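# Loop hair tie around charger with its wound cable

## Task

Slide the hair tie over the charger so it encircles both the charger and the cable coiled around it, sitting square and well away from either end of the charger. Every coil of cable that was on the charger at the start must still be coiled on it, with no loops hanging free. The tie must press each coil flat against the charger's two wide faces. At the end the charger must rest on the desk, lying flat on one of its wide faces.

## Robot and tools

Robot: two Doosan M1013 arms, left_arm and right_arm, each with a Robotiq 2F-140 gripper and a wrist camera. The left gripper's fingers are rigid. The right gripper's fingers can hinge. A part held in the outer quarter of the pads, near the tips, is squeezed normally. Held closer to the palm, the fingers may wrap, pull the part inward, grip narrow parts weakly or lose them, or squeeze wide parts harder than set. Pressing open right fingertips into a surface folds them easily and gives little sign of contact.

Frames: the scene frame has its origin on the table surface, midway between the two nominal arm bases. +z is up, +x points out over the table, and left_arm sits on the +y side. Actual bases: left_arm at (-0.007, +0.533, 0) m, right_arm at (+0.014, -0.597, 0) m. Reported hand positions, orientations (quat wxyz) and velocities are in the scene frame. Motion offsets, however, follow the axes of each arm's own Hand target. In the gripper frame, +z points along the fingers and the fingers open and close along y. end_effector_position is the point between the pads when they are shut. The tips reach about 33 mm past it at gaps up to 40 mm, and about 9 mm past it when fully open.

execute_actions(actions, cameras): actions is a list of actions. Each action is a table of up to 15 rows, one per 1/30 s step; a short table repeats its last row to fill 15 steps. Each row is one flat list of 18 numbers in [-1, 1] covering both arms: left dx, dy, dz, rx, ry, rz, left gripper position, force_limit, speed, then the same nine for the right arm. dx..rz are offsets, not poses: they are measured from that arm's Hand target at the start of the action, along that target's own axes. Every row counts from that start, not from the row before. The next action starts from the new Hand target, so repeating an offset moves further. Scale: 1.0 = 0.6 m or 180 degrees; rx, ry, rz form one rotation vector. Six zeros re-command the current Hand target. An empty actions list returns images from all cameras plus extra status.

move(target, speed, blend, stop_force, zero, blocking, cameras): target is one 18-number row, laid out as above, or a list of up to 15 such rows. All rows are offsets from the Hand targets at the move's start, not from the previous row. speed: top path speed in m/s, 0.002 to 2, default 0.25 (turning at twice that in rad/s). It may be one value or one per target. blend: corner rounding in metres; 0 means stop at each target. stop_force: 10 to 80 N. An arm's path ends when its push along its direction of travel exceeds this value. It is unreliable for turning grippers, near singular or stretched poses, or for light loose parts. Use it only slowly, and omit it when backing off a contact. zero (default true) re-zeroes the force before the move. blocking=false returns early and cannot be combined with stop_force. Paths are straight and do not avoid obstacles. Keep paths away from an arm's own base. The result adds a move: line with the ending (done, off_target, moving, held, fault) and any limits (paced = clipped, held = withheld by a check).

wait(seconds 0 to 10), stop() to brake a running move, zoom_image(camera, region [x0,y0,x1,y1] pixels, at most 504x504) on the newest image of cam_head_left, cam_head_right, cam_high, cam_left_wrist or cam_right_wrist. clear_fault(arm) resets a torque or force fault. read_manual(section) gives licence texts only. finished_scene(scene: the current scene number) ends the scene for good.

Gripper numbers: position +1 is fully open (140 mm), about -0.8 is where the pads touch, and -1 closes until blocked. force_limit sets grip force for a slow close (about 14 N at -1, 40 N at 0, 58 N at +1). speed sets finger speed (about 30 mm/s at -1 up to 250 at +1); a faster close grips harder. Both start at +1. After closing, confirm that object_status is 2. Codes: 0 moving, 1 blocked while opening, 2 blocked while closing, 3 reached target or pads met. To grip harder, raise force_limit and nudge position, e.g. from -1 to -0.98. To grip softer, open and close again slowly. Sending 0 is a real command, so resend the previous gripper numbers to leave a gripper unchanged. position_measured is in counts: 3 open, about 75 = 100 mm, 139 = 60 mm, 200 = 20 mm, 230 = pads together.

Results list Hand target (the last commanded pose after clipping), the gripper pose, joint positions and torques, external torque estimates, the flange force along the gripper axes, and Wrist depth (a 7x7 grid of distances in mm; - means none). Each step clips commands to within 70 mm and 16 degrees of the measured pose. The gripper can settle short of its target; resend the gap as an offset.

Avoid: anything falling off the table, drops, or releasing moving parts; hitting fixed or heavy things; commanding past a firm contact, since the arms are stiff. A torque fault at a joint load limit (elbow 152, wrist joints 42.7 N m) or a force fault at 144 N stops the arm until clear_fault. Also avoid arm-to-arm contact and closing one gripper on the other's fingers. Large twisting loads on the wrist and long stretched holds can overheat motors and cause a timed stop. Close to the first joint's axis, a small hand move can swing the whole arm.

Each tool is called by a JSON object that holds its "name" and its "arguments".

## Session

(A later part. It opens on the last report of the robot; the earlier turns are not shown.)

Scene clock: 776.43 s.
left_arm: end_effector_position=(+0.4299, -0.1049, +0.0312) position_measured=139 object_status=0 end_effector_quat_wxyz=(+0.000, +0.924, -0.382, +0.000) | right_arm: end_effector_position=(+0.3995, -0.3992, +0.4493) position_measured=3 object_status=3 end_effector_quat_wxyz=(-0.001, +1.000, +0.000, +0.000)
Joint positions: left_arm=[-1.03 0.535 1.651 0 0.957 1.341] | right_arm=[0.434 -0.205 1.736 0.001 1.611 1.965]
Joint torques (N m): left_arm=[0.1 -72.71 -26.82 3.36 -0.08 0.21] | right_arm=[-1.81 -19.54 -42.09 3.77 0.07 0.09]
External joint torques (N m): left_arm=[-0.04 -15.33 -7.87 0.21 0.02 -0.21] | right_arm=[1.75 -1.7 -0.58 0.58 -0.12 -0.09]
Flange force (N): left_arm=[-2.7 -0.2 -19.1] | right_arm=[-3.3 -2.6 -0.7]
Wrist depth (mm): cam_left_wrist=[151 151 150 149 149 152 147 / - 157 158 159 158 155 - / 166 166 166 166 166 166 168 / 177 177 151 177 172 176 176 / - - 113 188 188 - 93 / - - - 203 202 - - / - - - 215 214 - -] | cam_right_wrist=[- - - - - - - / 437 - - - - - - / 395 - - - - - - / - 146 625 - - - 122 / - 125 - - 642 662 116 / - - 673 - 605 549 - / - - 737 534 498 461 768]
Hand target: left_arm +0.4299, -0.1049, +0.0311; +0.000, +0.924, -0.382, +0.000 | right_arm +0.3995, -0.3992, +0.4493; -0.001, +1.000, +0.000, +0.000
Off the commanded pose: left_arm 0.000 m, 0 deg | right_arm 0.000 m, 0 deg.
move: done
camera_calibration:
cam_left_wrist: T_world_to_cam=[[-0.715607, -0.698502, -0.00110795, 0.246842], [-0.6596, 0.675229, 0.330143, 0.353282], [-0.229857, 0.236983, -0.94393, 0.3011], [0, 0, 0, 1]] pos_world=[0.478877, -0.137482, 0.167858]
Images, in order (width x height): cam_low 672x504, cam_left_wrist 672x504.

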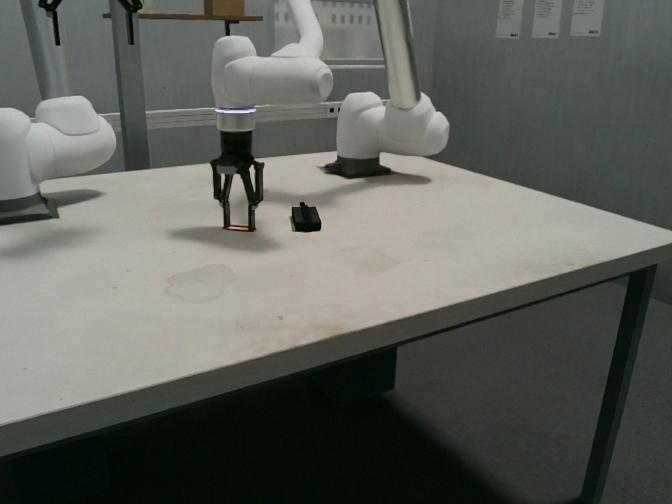

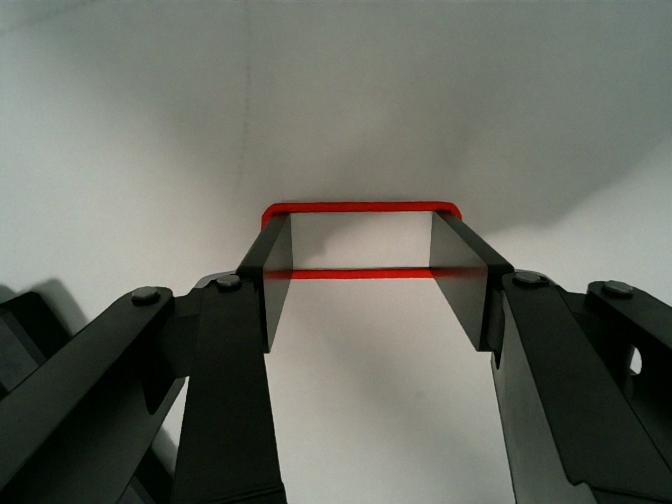

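{"name": "move", "arguments": {"target": [[0,0,0.0008,0,0,0,0.104,0,-1,0,0,0,0,0,0,1,1,1]], "speed": 0.004}}

{"name": "wait", "arguments": {"seconds": 0.5, "cameras": ["cam_left_wrist","cam_low"]}}

{"name": "zoom_image", "arguments": {"camera": "cam_low", "region": [200, 190, 280, 250]}}

{"name": "zoom_image", "arguments": {"camera": "cam_left_wrist", "region": [220, 165, 500, 315]}}

Scene clock: 793.60 s.
left_arm: end_effector_position=(+0.4299, -0.1049, +0.0307) position_measured=116 object_status=0 end_effector_quat_wxyz=(+0.000, +0.924, -0.382, +0.000) | right_arm: end_effector_position=(+0.3995, -0.3992, +0.4493) position_measured=3 object_status=3 end_effector_quat_wxyz=(-0.001, +1.000, +0.000, +0.000)
Joint positions: left_arm=[-1.03 0.535 1.651 0 0.956 1.341] | right_arm=[0.434 -0.205 1.736 0.001 1.611 1.965]
Joint torques (N m): left_arm=[0.13 -68.13 -24 3.43 0.1 0.2] | right_arm=[-1.76 -20.02 -41.95 3.81 0.08 0.1]
External joint torques (N m): left_arm=[-0.15 -20.13 -10.69 0.13 -0.15 -0.2] | right_arm=[1.73 -0.95 -0.68 0.54 -0.13 -0.1]
Flange force (N): left_arm=[-2.9 -0.1 -25.1] | right_arm=[-2.0 -3.2 -1.0]
Wrist depth (mm): cam_left_wrist=[- 150 148 148 148 148 148 / 157 157 158 158 158 155 156 / 166 166 166 164 166 165 167 / 176 176 151 176 174 173 176 / - - 186 188 188 118 90 / - - 201 201 204 - - / - - - 220 216 - -] | cam_right_wrist=[- - - 520 - - - / 428 544 - - - - - / 400 - - - - - - / 116 128 - - 614 150 121 / - 126 - - 653 651 116 / - - - - 592 541 - / - - - 530 494 459 -]
Hand target: left_arm +0.4299, -0.1049, +0.0307; +0.000, +0.924, -0.382, +0.000 | right_arm +0.3995, -0.3992, +0.4493; -0.001, +1.000, +0.000, +0.000
Off the commanded pose: left_arm 0.000 m, 0 deg | right_arm 0.000 m, 0 deg.
move: done

Scene clock: 794.10 s.
left_arm: end_effector_position=(+0.4299, -0.1049, +0.0307) position_measured=116 object_status=3 end_effector_quat_wxyz=(+0.000, +0.924, -0.382, +0.000) | right_arm: end_effector_position=(+0.3995, -0.3992, +0.4493) position_measured=3 object_status=3 end_effector_quat_wxyz=(-0.001, +1.000, +0.000, +0.000)
Joint positions: left_arm=[-1.03 0.535 1.651 0 0.956 1.341] | right_arm=[0.434 -0.205 1.736 0.001 1.611 1.965]
Joint torques (N m): left_arm=[0.14 -66.57 -23.42 3.36 0.22 0.29] | right_arm=[-1.36 -19.58 -42.04 3.82 0.04 0.1]
External joint torques (N m): left_arm=[0.21 -21.73 -11.19 0.2 -0.27 -0.29] | right_arm=[1.36 -1.83 -0.73 0.55 -0.09 -0.1]
Flange force (N): left_arm=[-3.9 -0.6 -26.7] | right_arm=[-2.9 -1.7 -1.1]
Wrist depth (mm): cam_left_wrist=[150 150 148 148 148 148 148 / 157 157 156 157 156 154 157 / - 165 166 166 165 166 165 / 176 - 157 176 176 174 175 / - - 186 191 188 118 90 / - - 202 201 201 - - / - - - 216 216 - -] | cam_right_wrist=[- - - - - - 555 / 449 - 540 - - - - / - - - - - - - / - 127 - 598 609 - 121 / - 128 - 660 660 653 116 / - - 679 713 605 555 - / - - - 528 492 457 -]
Hand target: left_arm +0.4299, -0.1049, +0.0307; +0.000, +0.924, -0.382, +0.000 | right_arm +0.3995, -0.3992, +0.4493; -0.001, +1.000, +0.000, +0.000
Tool commands: left_gripper/position=+0.104 left_gripper/force_limit=+0.0 left_gripper/speed=-1.0 right_gripper/position=+1.0 right_gripper/force_limit=+1.0 right_gripper/speed=+1.0
Off the commanded pose: left_arm 0.000 m, 0 deg | right_arm 0.000 m, 0 deg.
wait: 0.50 s; at rest by 0.17 s
camera_calibration:
cam_left_wrist: T_world_to_cam=[[-0.715607, -0.698502, -0.00110665, 0.246841], [-0.659562, 0.675189, 0.3303, 0.353431], [-0.229968, 0.237095, -0.943875, 0.300593], [0, 0, 0, 1]] pos_world=[0.478877, -0.137482, 0.167257]
Images, in order (width x height): cam_low 672x504, cam_left_wrist 672x504.

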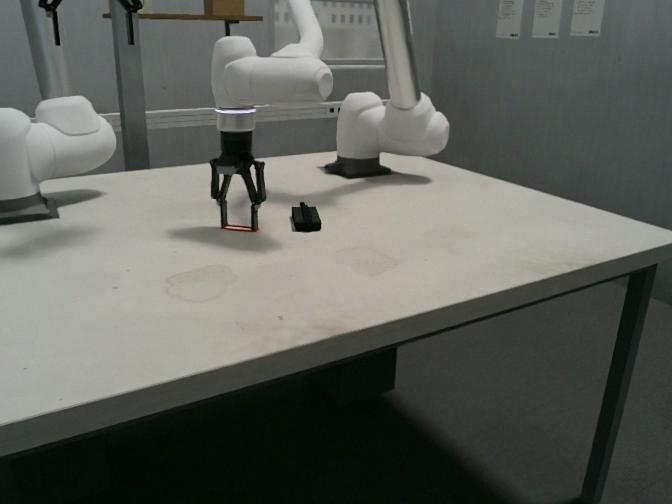

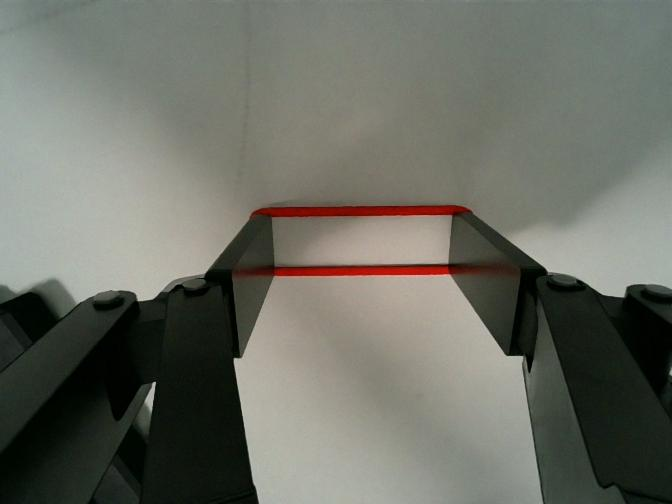

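Scaled by 6.300 from the camera's 672x504 image, which has a finer 960x720 frame.

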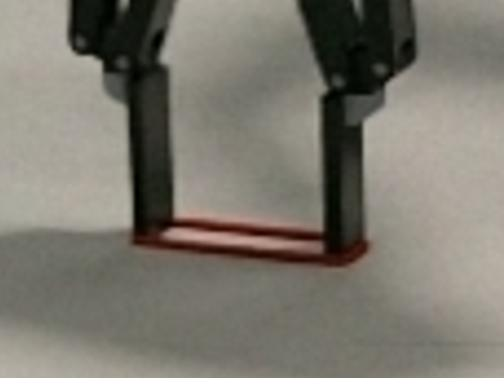

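Scaled by 1.800 from the camera's 672x504 image, which has a finer 960x720 frame.

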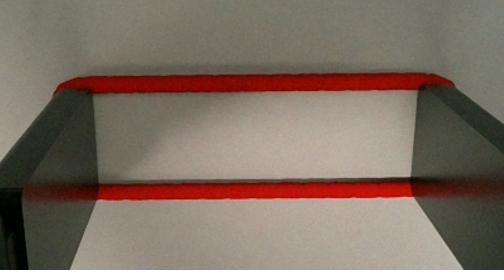

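{"name": "move", "arguments": {"target": [[0,0,-0.05,0,0,0,0.104,0,-1,0,0,0,0,0,0,1,1,1]], "speed": 0.03, "cameras": ["cam_left_wrist","cam_low"]}}

{"name": "zoom_image", "arguments": {"camera": "cam_low", "region": [200, 180, 280, 240]}}

{"name": "zoom_image", "arguments": {"camera": "cam_left_wrist", "region": [220, 165, 500, 315]}}

Scene clock: 802.73 s.
left_arm: end_effector_position=(+0.4299, -0.1049, +0.0606) position_measured=116 object_status=3 end_effector_quat_wxyz=(+0.000, +0.924, -0.382, +0.000) | right_arm: end_effector_position=(+0.3995, -0.3992, +0.4493) position_measured=3 object_status=3 end_effector_quat_wxyz=(-0.001, +1.000, +0.000, +0.000)
Joint positions: left_arm=[-1.03 0.508 1.631 0 1.003 1.341] | right_arm=[0.434 -0.205 1.736 0.001 1.611 1.965]
Joint torques (N m): left_arm=[0.1 -84.66 -35.66 3.45 0.03 0.34] | right_arm=[-1.62 -19.81 -42.01 3.78 0.02 0.08]
External joint torques (N m): left_arm=[0.16 -1.77 -0.04 0.22 -0.09 -0.34] | right_arm=[1.67 -1.59 -0.8 0.6 -0.08 -0.08]
Flange force (N): left_arm=[-2.4 -0.2 -1.4] | right_arm=[-2.8 -2.7 -1.2]
Wrist depth (mm): cam_left_wrist=[177 172 173 174 175 175 174 / - 185 185 184 185 183 185 / 194 196 196 194 193 195 196 / 208 207 158 211 206 202 205 / - - 132 217 217 118 90 / - - - 243 237 - - / - - 257 255 255 - -] | cam_right_wrist=[- - - - - 539 - / 440 - - - - 557 - / 384 - - - - - - / - 127 - - - - 121 / - 126 - 692 654 654 116 / - - - - 608 564 709 / - - - 536 502 460 -]
Hand target: left_arm +0.4300, -0.1049, +0.0607; +0.000, +0.924, -0.382, +0.000 | right_arm +0.3995, -0.3992, +0.4493; -0.001, +1.000, +0.000, +0.000
Off the commanded pose: left_arm 0.000 m, 0 deg | right_arm 0.000 m, 0 deg.
move: done
camera_calibration:
cam_left_wrist: T_world_to_cam=[[-0.715607, -0.698502, -0.00110665, 0.246874], [-0.659562, 0.675189, 0.3303, 0.343522], [-0.229968, 0.237095, -0.943875, 0.328909], [0, 0, 0, 1]] pos_world=[0.478877, -0.137482, 0.197257]
Images, in order (width x height): cam_low 672x504, cam_left_wrist 672x504.

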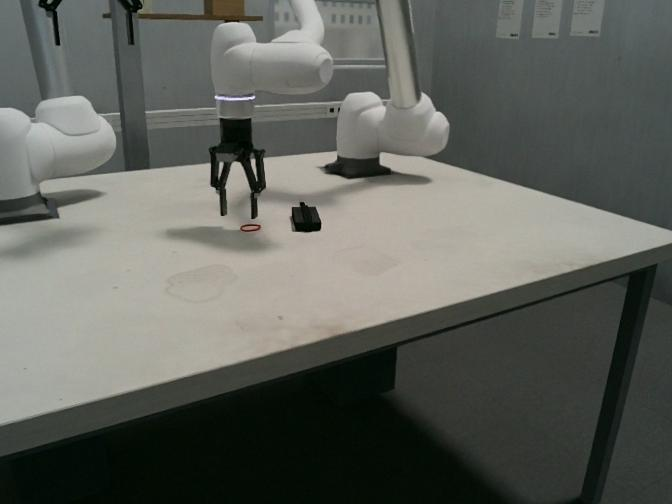

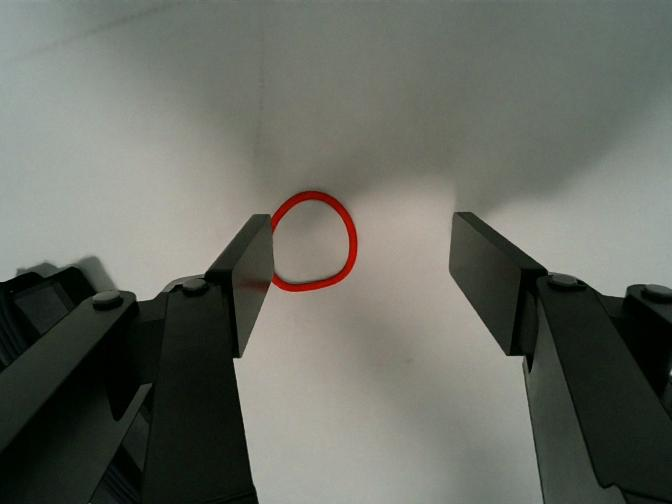

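Scaled by 6.300 from the camera's 672x504 image, which has a finer 960x720 frame.

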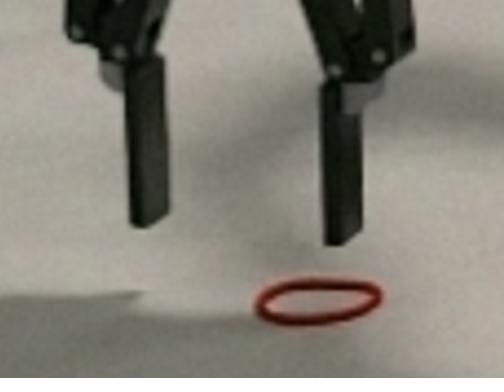

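Scaled by 1.800 from the camera's 672x504 image, which has a finer 960x720 frame.

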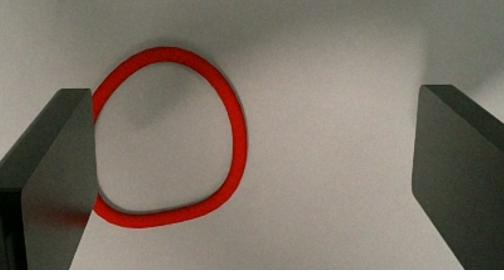

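{"name": "move", "arguments": {"target": [[-0.3005,-0.4184,-0.4,-0.1954,0.4718,0.1954,-0.8,0,0,0,0,0,0,0,0,1,1,1]], "speed": 0.3, "cameras": ["cam_head_left","cam_high"]}}

{"name": "zoom_image", "arguments": {"camera": "cam_head_left", "region": [300, 240, 460, 360]}}

Scene clock: 932.37 s.
left_arm: end_effector_position=(+0.4799, +0.2000, +0.3008) position_measured=229 object_status=3 end_effector_quat_wxyz=(+0.500, +0.500, -0.500, +0.500) | right_arm: end_effector_position=(+0.3995, -0.3992, +0.4493) position_measured=3 object_status=3 end_effector_quat_wxyz=(-0.001, +1.000, +0.000, +0.000)
Joint positions: left_arm=[-0.087 0.255 2.256 -1.629 1.528 4.083] | right_arm=[0.434 -0.205 1.736 0.001 1.611 1.965]
Joint torques (N m): left_arm=[-0.53 -46.41 -22.06 -2.04 2.42 0.04] | right_arm=[-1.43 -19.95 -42.24 3.87 0.02 0.14]
External joint torques (N m): left_arm=[0.57 -1.25 0.36 0.25 -0.17 -0.04] | right_arm=[1.59 -1.8 -0.65 0.51 -0.07 -0.14]
Flange force (N): left_arm=[2.1 2.1 -1.4] | right_arm=[-3.2 -2.1 -0.9]
Wrist depth (mm): cam_left_wrist=[2237 - - - - - - / - - - 2637 - - 721 / - - - - - 882 726 / - - - 118 989 938 726 / 733 - - - - - - / - - - - - - - / - - - - - - -] | cam_right_wrist=[- 518 - - - - - / - - 546 - - - - / - - - - - - 587 / - 128 - - - - 127 / - 126 679 - - 660 116 / - - - 671 584 603 - / - 854 - 539 500 460 -]
Hand target: left_arm +0.4799, +0.2000, +0.3008; +0.500, +0.500, -0.500, +0.500 | right_arm +0.3995, -0.3992, +0.4493; -0.001, +1.000, +0.000, +0.000
Off the commanded pose: left_arm 0.000 m, 0 deg | right_arm 0.000 m, 0 deg.
move: done
Images, in order (width x height): cam_head_left 672x504, cam_high 672x504.

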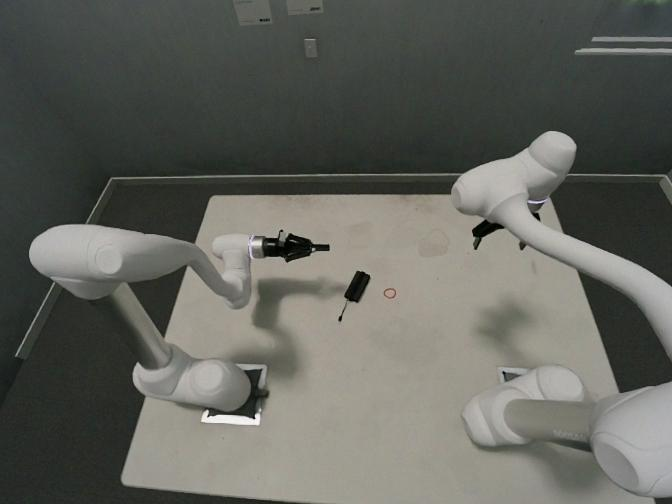

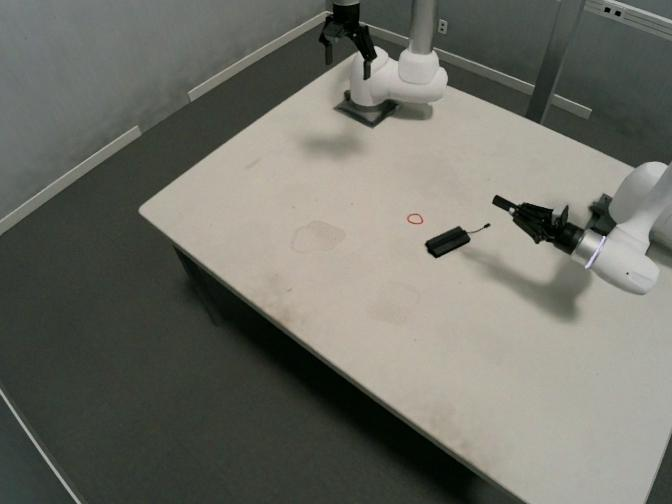

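Scaled by 3.150 from the camera's 672x504 image, which has a finer 960x720 frame.

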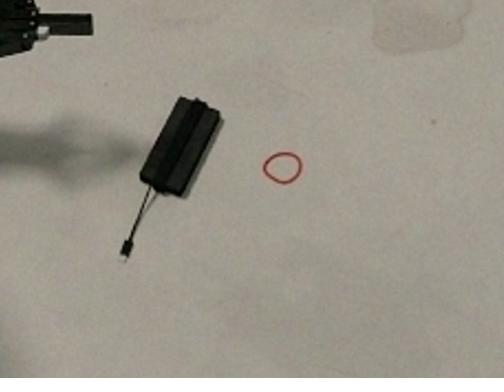

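{"name": "move", "arguments": {"target": [[0,0,0,0,0,0,-0.8,0,0,0.1175,-0.565,0.415,0,0,0,-0.8,0,0]], "speed": 0.3, "cameras": ["cam_right_wrist","cam_low"]}}

{"name": "zoom_image", "arguments": {"camera": "cam_right_wrist", "region": [200, 100, 480, 310]}}

Scene clock: 946.07 s.
left_arm: end_effector_position=(+0.4799, +0.2000, +0.3008) position_measured=229 object_status=3 end_effector_quat_wxyz=(+0.500, +0.500, -0.500, +0.500) | right_arm: end_effector_position=(+0.4700, -0.0600, +0.2007) position_measured=229 object_status=3 end_effector_quat_wxyz=(-0.001, +1.000, +0.000, +0.000)
Joint positions: left_arm=[-0.087 0.255 2.256 -1.629 1.528 4.083] | right_arm=[0.857 0.305 1.652 0.001 1.184 2.388]
Joint torques (N m): left_arm=[-0.04 -45.11 -21.77 -1.89 2.41 0.22] | right_arm=[-0.5 -65.93 -38.71 3.51 0 -0.04]
External joint torques (N m): left_arm=[0.06 -3.29 0.07 0.08 -0.13 -0.22] | right_arm=[0.43 -5.33 -0.91 0.52 -0.04 0.04]
Flange force (N): left_arm=[6.0 4.0 -0.1] | right_arm=[-4.5 4.2 -4.2]
Wrist depth (mm): cam_left_wrist=[- 2803 - 328 3164 - 694 / - 2953 - 341 - - 724 / - 2331 - 349 - 900 777 / - 1153 - 118 118 931 872 / - - - - - - - / - - - - - - - / - - - - - - -] | cam_right_wrist=[- - 293 - - - - / 315 282 - - - - - / - - 344 - - - - / - 370 - 115 - - 359 / - - 88 82 87 - - / - - - - - - - / - - - - - - -]
Hand target: left_arm +0.4799, +0.2000, +0.3008; +0.500, +0.500, -0.500, +0.500 | right_arm +0.4700, -0.0600, +0.2006; -0.001, +1.000, +0.000, +0.000
Off the commanded pose: left_arm 0.000 m, 0 deg | right_arm 0.000 m, 0 deg.
move: done
camera_calibration:
cam_right_wrist: T_world_to_cam=[[0.0080228, -0.999816, 0.0174181, -0.0634321], [-0.938961, -0.00154117, 0.344021, 0.373095], [-0.343931, -0.019115, -0.9388, 0.492122], [0, 0, 0, 1]] pos_world=[0.520087, -0.0534385, 0.334756]
Images, in order (width x height): cam_low 672x504, cam_right_wrist 672x504.

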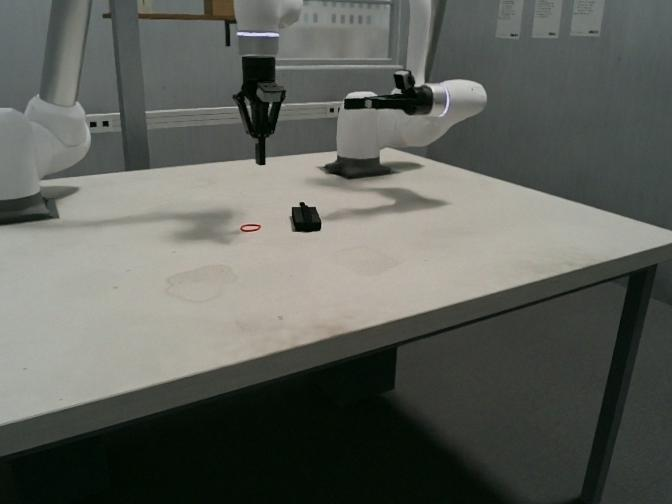

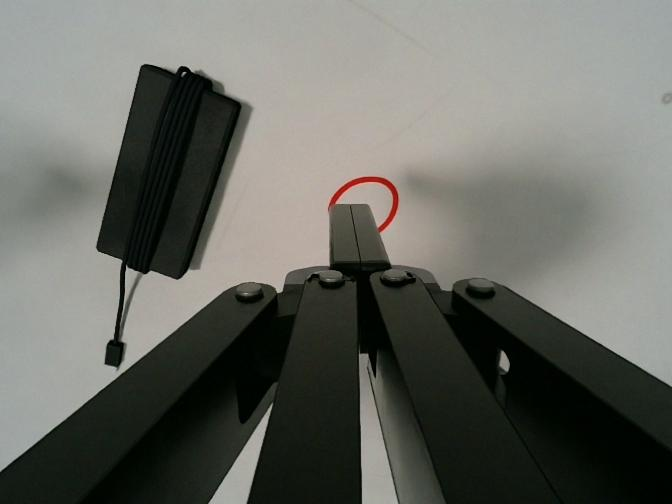

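Scaled by 1.800 from the camera's 672x504 image, which has a finer 960x720 frame.

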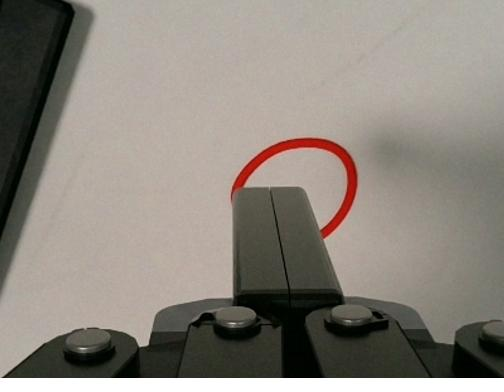

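{"name": "move", "arguments": {"target": [[0,0,0,0,0,0,-0.8,0,0,-0.0467,0.0317,0.25,0,0,0,-0.8,0,0]], "speed": 0.2, "cameras": ["cam_right_wrist","cam_low"]}}

{"name": "zoom_image", "arguments": {"camera": "cam_right_wrist", "region": [250, 150, 450, 300]}}

{"name": "zoom_image", "arguments": {"camera": "cam_low", "region": [210, 180, 290, 240]}}

Scene clock: 978.03 s.
left_arm: end_effector_position=(+0.4799, +0.2000, +0.3008) position_measured=229 object_status=3 end_effector_quat_wxyz=(+0.500, +0.500, -0.500, +0.500) | right_arm: end_effector_position=(+0.4419, -0.0788, +0.0507) position_measured=229 object_status=3 end_effector_quat_wxyz=(-0.001, +1.000, +0.000, +0.000)
Joint positions: left_arm=[-0.087 0.255 2.256 -1.629 1.528 4.083] | right_arm=[0.869 0.382 1.853 0.001 0.906 2.399]
Joint torques (N m): left_arm=[-0.15 -45.03 -21.74 -1.92 2.44 0.26] | right_arm=[-1.66 -70.41 -32.52 2.79 -0.01 0.1]
External joint torques (N m): left_arm=[0.14 -2.94 0 0.12 -0.18 -0.26] | right_arm=[1.64 -2.78 -1.12 0.63 -0.02 -0.1]
Flange force (N): left_arm=[5.6 3.4 -0.3] | right_arm=[-2.6 -0.5 -3.6]
Wrist depth (mm): cam_left_wrist=[2032 3076 - 347 303 249 222 / 2089 - 3210 364 324 267 244 / 2461 - - 391 392 889 758 / - - 1096 118 401 938 788 / - - - - - - - / - - - - - - - / - - - - - - -] | cam_right_wrist=[- 160 166 - - - - / - - 175 174 - - - / 164 - 181 179 183 - - / - - - 115 109 192 - / - - 88 82 87 - - / - - - - - - - / - - - - - - -]
Hand target: left_arm +0.4799, +0.2000, +0.3008; +0.500, +0.500, -0.500, +0.500 | right_arm +0.4419, -0.0788, +0.0506; -0.001, +1.000, +0.000, +0.000
Off the commanded pose: left_arm 0.000 m, 0 deg | right_arm 0.000 m, 0 deg.
move: done
camera_calibration:
cam_right_wrist: T_world_to_cam=[[0.0080228, -0.999816, 0.0174181, -0.0793913], [-0.938961, -0.00154117, 0.344021, 0.398379], [-0.343931, -0.019115, -0.9388, 0.341312], [0, 0, 0, 1]] pos_world=[0.492087, -0.0722385, 0.184756]
Images, in order (width x height): cam_low 672x504, cam_right_wrist 672x504.

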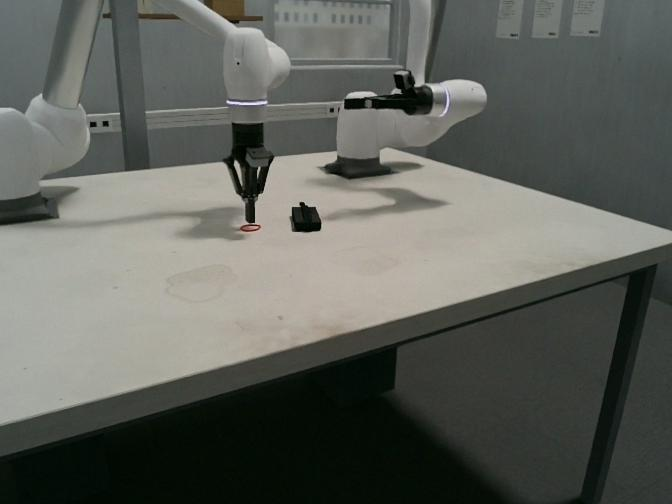

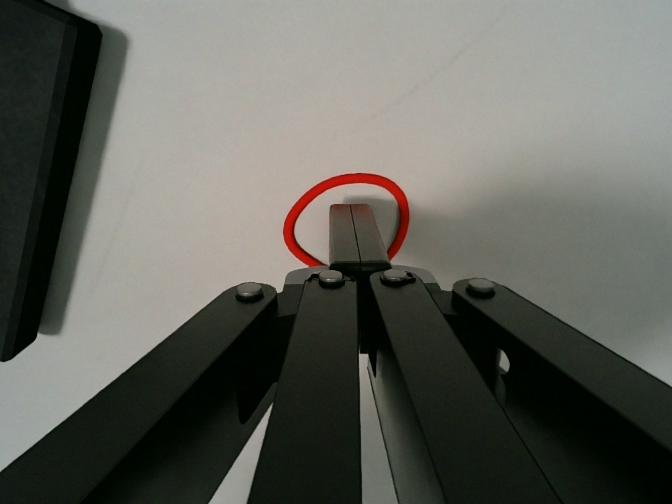

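Scaled by 2.520 from the camera's 672x504 image, which has a finer 960x720 frame.

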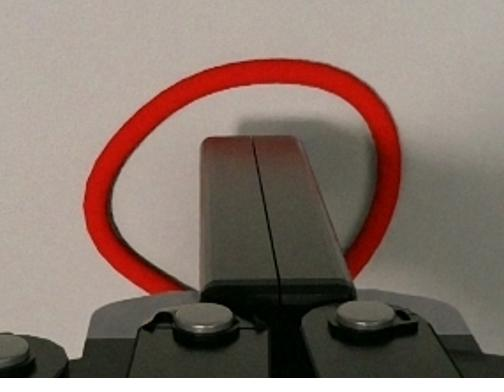

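Scaled by 6.300 from the camera's 672x504 image, which has a finer 960x720 frame.

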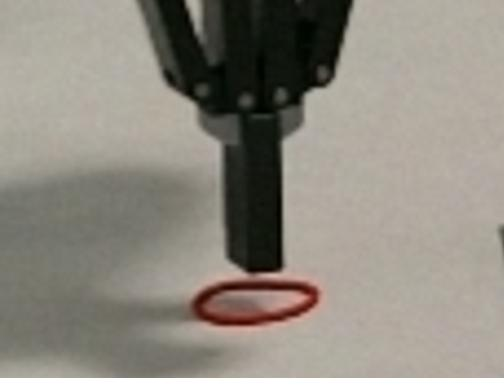

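{"name": "move", "arguments": {"target": [[0,0,0,0,0,0,-0.8,0,0,0,0,0.04,0,0,0,-0.8,0,0]], "speed": 0.008, "stop_force": 10}}

Scene clock: 995.07 s.
left_arm: end_effector_position=(+0.4799, +0.2000, +0.3008) position_measured=229 object_status=3 end_effector_quat_wxyz=(+0.500, +0.500, -0.500, +0.500) | right_arm: end_effector_position=(+0.4419, -0.0787, +0.0339) position_measured=229 object_status=3 end_effector_quat_wxyz=(-0.001, +1.000, +0.000, +0.000)
Joint positions: left_arm=[-0.087 0.255 2.256 -1.629 1.528 4.083] | right_arm=[0.869 0.4 1.864 0.001 0.877 2.399]
Joint torques (N m): left_arm=[-0.23 -45.07 -21.86 -1.92 2.45 0.22] | right_arm=[-1.56 -48.57 -23.56 3 -3.18 0.13]
External joint torques (N m): left_arm=[0.15 -2.88 0.21 0.13 -0.19 -0.22] | right_arm=[1.42 -24.8 -9.04 0.31 3.16 -0.13]
Flange force (N): left_arm=[5.3 3.8 -0.3] | right_arm=[-8.8 7.6 -38.0]
Wrist depth (mm): cam_left_wrist=[- - - 336 317 259 225 / - - - 358 311 261 236 / - - - 391 370 862 743 / - - 1124 118 406 976 879 / 724 800 - - - - - / - - - - - - - / - - - - - - -] | cam_right_wrist=[144 147 - - 150 - 149 / - 155 - - 155 - 162 / - - - - - - 165 / - 178 - 115 108 178 - / 185 181 88 82 87 - - / - - - - - - - / - - - - - - -]
Hand target: left_arm +0.4799, +0.2000, +0.3008; +0.500, +0.500, -0.500, +0.500 | right_arm +0.4419, -0.0787, +0.0338; -0.001, +1.000, +0.000, +0.000 (not the last commanded pose)
Off the commanded pose: left_arm 0.000 m, 0 deg | right_arm 0.007 m, 0 deg.
move: contact (right_arm)

{"name": "move", "arguments": {"target": [[0,0,0,0,0,0,-0.8,0,0,0,0,-0.0175,0,0,0,-0.8,0,0],[0,0,0,0,0,0,-0.8,0,0,-0.0017,-0.0433,-0.0175,0,0,0,-0.611,0,-1]], "speed": 0.06, "cameras": ["cam_right_wrist","cam_low"]}}

{"name": "zoom_image", "arguments": {"camera": "cam_right_wrist", "region": [280, 150, 480, 300]}}

{"name": "zoom_image", "arguments": {"camera": "cam_low", "region": [210, 180, 290, 240]}}

Scene clock: 1007.30 s.
left_arm: end_effector_position=(+0.4799, +0.2000, +0.3008) position_measured=229 object_status=3 end_effector_quat_wxyz=(+0.500, +0.500, -0.500, +0.500) | right_arm: end_effector_position=(+0.4409, -0.0528, +0.0444) position_measured=206 object_status=0 end_effector_quat_wxyz=(-0.001, +1.000, +0.000, +0.000)
Joint positions: left_arm=[-0.087 0.255 2.256 -1.629 1.528 4.083] | right_arm=[0.895 0.415 1.817 0.001 0.909 2.426]
Joint torques (N m): left_arm=[-0.26 -44.6 -21.78 -1.96 2.4 0.29] | right_arm=[-1.68 -73.46 -33.21 2.85 0.08 0.12]
External joint torques (N m): left_arm=[0.5 -3.88 0.04 0.16 -0.13 -0.29] | right_arm=[1.82 -2.39 -0.42 0.58 -0.12 -0.12]
Flange force (N): left_arm=[7.2 4.6 -1.2] | right_arm=[-3.3 0.2 -2.5]
Wrist depth (mm): cam_left_wrist=[- - - 317 286 243 210 / - - - 330 300 252 226 / - 3164 3210 362 348 879 761 / - - 1130 118 367 955 802 / - - - - - - - / - - - - - - - / - - - - - - -] | cam_right_wrist=[- - - 159 - - - / 141 141 - - - - 171 / - - - - - 181 178 / - - - 115 111 189 184 / - 78 88 88 87 - 76 / - - - 211 - 78 71 / - - - - - - 67]
Hand target: left_arm +0.4799, +0.2000, +0.3008; +0.500, +0.500, -0.500, +0.500 | right_arm +0.4409, -0.0528, +0.0444; -0.001, +1.000, +0.000, +0.000
Off the commanded pose: left_arm 0.000 m, 0 deg | right_arm 0.000 m, 0 deg.
move: done
camera_calibration:
cam_right_wrist: T_world_to_cam=[[0.00802153, -0.999816, 0.0174191, -0.0532778], [-0.938993, -0.00154144, 0.343932, 0.399679], [-0.343842, -0.0191153, -0.938833, 0.335513], [0, 0, 0, 1]] pos_world=[0.491087, -0.0462385, 0.178456]
Images, in order (width x height): cam_low 672x504, cam_right_wrist 672x504.

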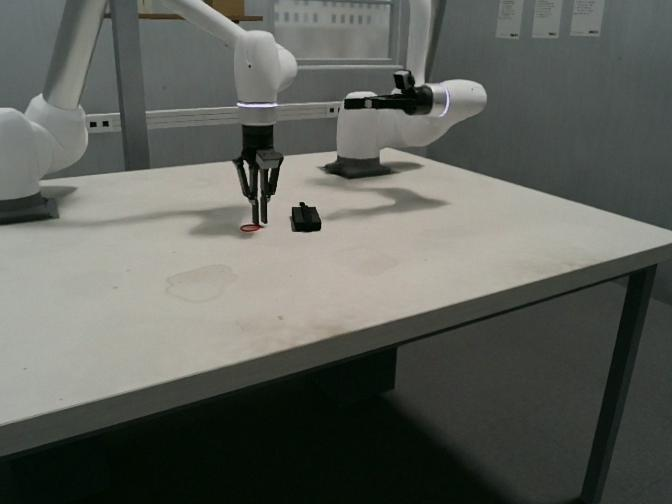

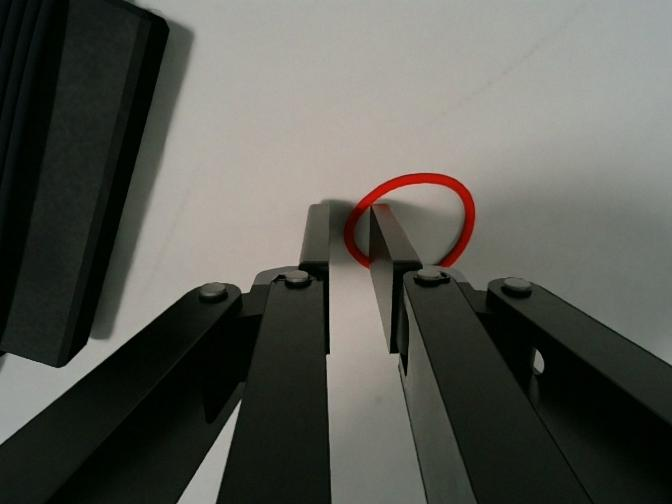

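Scaled by 2.520 from the camera's 672x504 image, which has a finer 960x720 frame.

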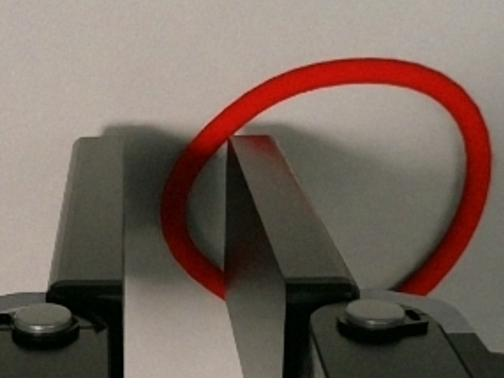

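Scaled by 6.300 from the camera's 672x504 image, which has a finer 960x720 frame.

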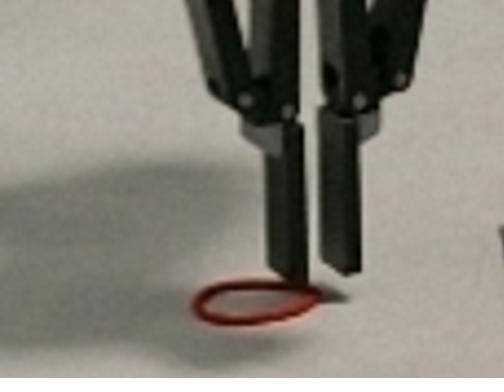

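{"name": "move", "arguments": {"target": [[0,0,0,0,0,0,-0.8,0,0,0,0.0075,0,0,0,0,-0.587,0,-1],[0,0,0,0,0,0,-0.8,0,0,0,0.0075,0.0155,0,0,0,-0.587,0,-1]], "speed": 0.03, "cameras": ["cam_right_wrist","cam_low"]}}

{"name": "zoom_image", "arguments": {"camera": "cam_right_wrist", "region": [280, 150, 480, 300]}}

{"name": "zoom_image", "arguments": {"camera": "cam_low", "region": [210, 180, 290, 240]}}

Scene clock: 1039.10 s.
left_arm: end_effector_position=(+0.4799, +0.2000, +0.3008) position_measured=229 object_status=3 end_effector_quat_wxyz=(+0.500, +0.500, -0.500, +0.500) | right_arm: end_effector_position=(+0.4409, -0.0573, +0.0351) position_measured=203 object_status=3 end_effector_quat_wxyz=(-0.001, +1.000, +0.000, +0.000)
Joint positions: left_arm=[-0.087 0.255 2.256 -1.629 1.528 4.083] | right_arm=[0.891 0.42 1.83 0.001 0.891 2.421]
Joint torques (N m): left_arm=[-0.01 -45.35 -21.97 -1.94 2.44 0.22] | right_arm=[-1 -75.12 -32.8 2.81 0.64 0.17]
External joint torques (N m): left_arm=[0.08 -2.61 0.35 0.14 -0.18 -0.23] | right_arm=[1.04 -1.06 -0.58 0.58 -0.69 -0.17]
Flange force (N): left_arm=[4.7 3.7 -0.2] | right_arm=[-1.4 -0.3 -0.3]
Wrist depth (mm): cam_left_wrist=[- - 3076 327 299 245 215 / - - - 336 298 250 225 / - 2668 3306 355 358 872 736 / - - 1119 118 377 927 800 / - 862 - - - - - / - - - - - - - / - - - - - - -] | cam_right_wrist=[- 149 149 147 152 149 - / - - - - - 160 - / - - - - - - - / - - - 116 120 - - / - 78 88 94 87 - - / - - - - - 78 72 / - - - - - - 68]
Hand target: left_arm +0.4799, +0.2000, +0.3008; +0.500, +0.500, -0.500, +0.500 | right_arm +0.4409, -0.0573, +0.0351; -0.001, +1.000, +0.000, +0.000
Off the commanded pose: left_arm 0.000 m, 0 deg | right_arm 0.000 m, 0 deg.
move: done
camera_calibration:
cam_right_wrist: T_world_to_cam=[[0.00802153, -0.999816, 0.0174191, -0.057615], [-0.938993, -0.00154144, 0.343932, 0.40287], [-0.343842, -0.0191153, -0.938833, 0.326696], [0, 0, 0, 1]] pos_world=[0.491087, -0.0507385, 0.169156]
Images, in order (width x height): cam_low 672x504, cam_right_wrist 672x504.

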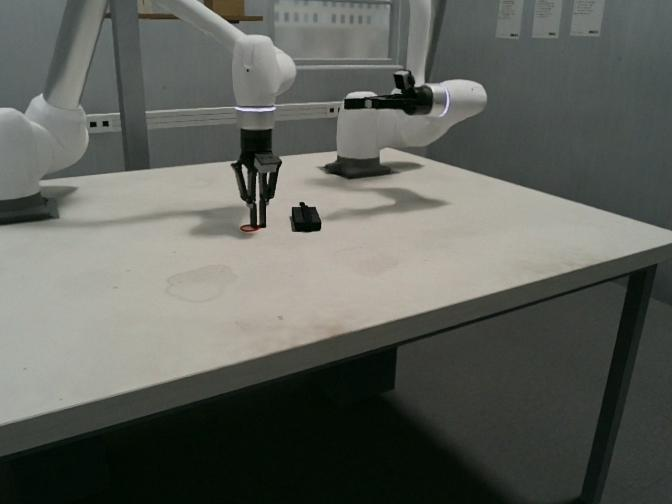

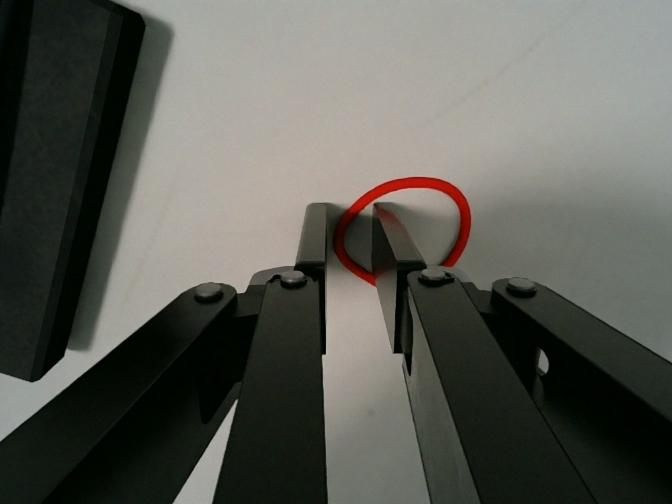

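Scaled by 2.520 from the camera's 672x504 image, which has a finer 960x720 frame.

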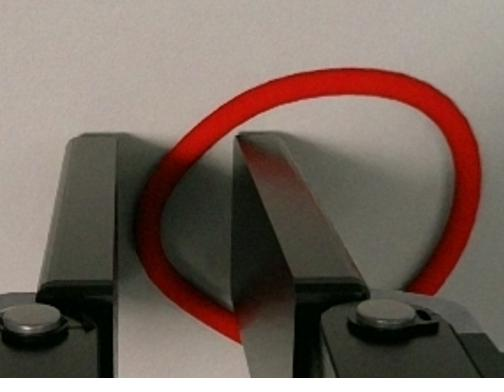

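Scaled by 6.300 from the camera's 672x504 image, which has a finer 960x720 frame.

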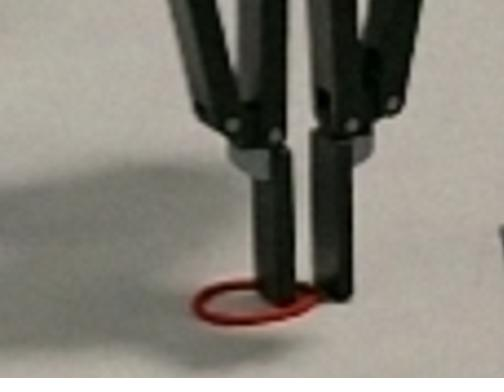

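{"name": "move", "arguments": {"target": [[0,0,0,0,0,0,-0.8,0,0,0,0,0,0,0,0,-1,-0.5,-1]], "cameras": ["cam_right_wrist","cam_low"]}}

{"name": "zoom_image", "arguments": {"camera": "cam_right_wrist", "region": [280, 150, 480, 300]}}

Scene clock: 1047.73 s.
left_arm: end_effector_position=(+0.4799, +0.2000, +0.3008) position_measured=229 object_status=3 end_effector_quat_wxyz=(+0.500, +0.500, -0.500, +0.500) | right_arm: end_effector_position=(+0.4409, -0.0573, +0.0351) position_measured=226 object_status=0 end_effector_quat_wxyz=(-0.001, +1.000, +0.000, +0.000)
Joint positions: left_arm=[-0.087 0.255 2.256 -1.629 1.528 4.083] | right_arm=[0.891 0.42 1.83 0.001 0.891 2.421]
Joint torques (N m): left_arm=[0.3 -45.21 -21.52 -1.9 2.4 0.28] | right_arm=[-1.79 -73.01 -32.46 2.83 0.02 0.11]
External joint torques (N m): left_arm=[-0.2 -3.06 -0.23 0.1 -0.13 -0.28] | right_arm=[1.81 -3.46 -0.99 0.57 -0.07 -0.11]
Flange force (N): left_arm=[5.9 3.2 0.4] | right_arm=[-3.4 0.3 -4.1]
Wrist depth (mm): cam_left_wrist=[2171 - 3076 328 300 245 215 / 2434 - - 341 298 250 225 / - 3691 - 360 350 875 738 / 2307 1142 1060 118 976 938 849 / - - - - - 96 701 / - - - - - - - / - - - - - - -] | cam_right_wrist=[- 131 150 151 152 148 - / - - 157 158 - - - / - - 167 - - 166 165 / - - - 115 - 176 - / - - 88 82 87 - - / - - - - - - - / - - - - - - -]
Hand target: left_arm +0.4799, +0.2000, +0.3008; +0.500, +0.500, -0.500, +0.500 | right_arm +0.4409, -0.0573, +0.0351; -0.001, +1.000, +0.000, +0.000
Off the commanded pose: left_arm 0.000 m, 0 deg | right_arm 0.000 m, 0 deg.
move: done
camera_calibration:
cam_right_wrist: T_world_to_cam=[[0.00802153, -0.999816, 0.0174191, -0.057615], [-0.938993, -0.00154144, 0.343932, 0.40287], [-0.343842, -0.0191153, -0.938833, 0.326696], [0, 0, 0, 1]] pos_world=[0.491087, -0.0507385, 0.169156]
Images, in order (width x height): cam_low 672x504, cam_right_wrist 672x504.

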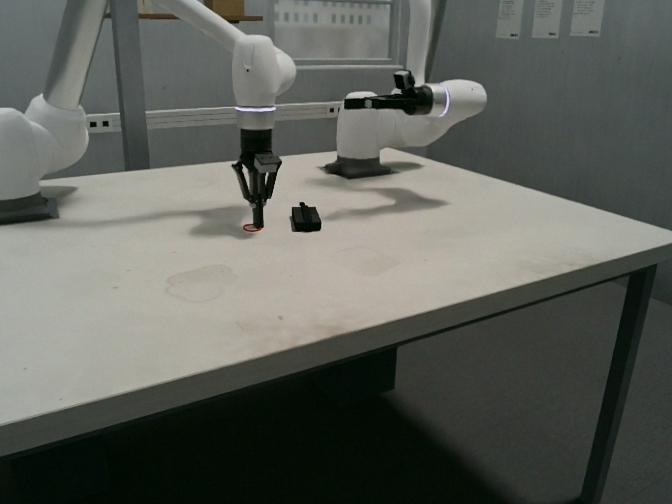

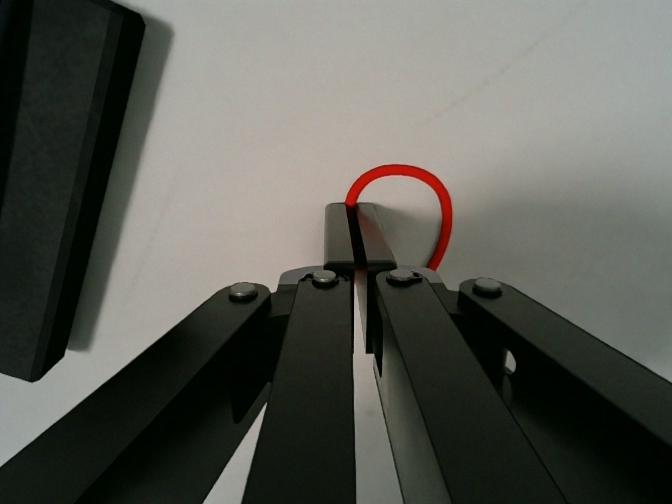

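Scaled by 2.520 from the camera's 672x504 image, which has a finer 960x720 frame.

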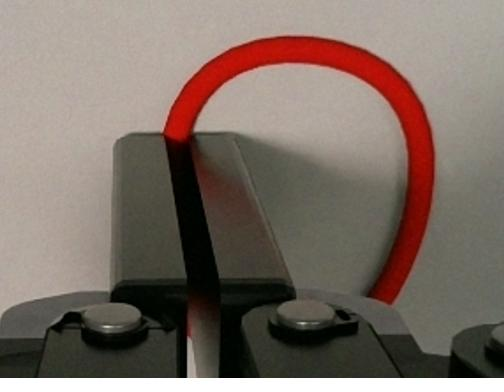

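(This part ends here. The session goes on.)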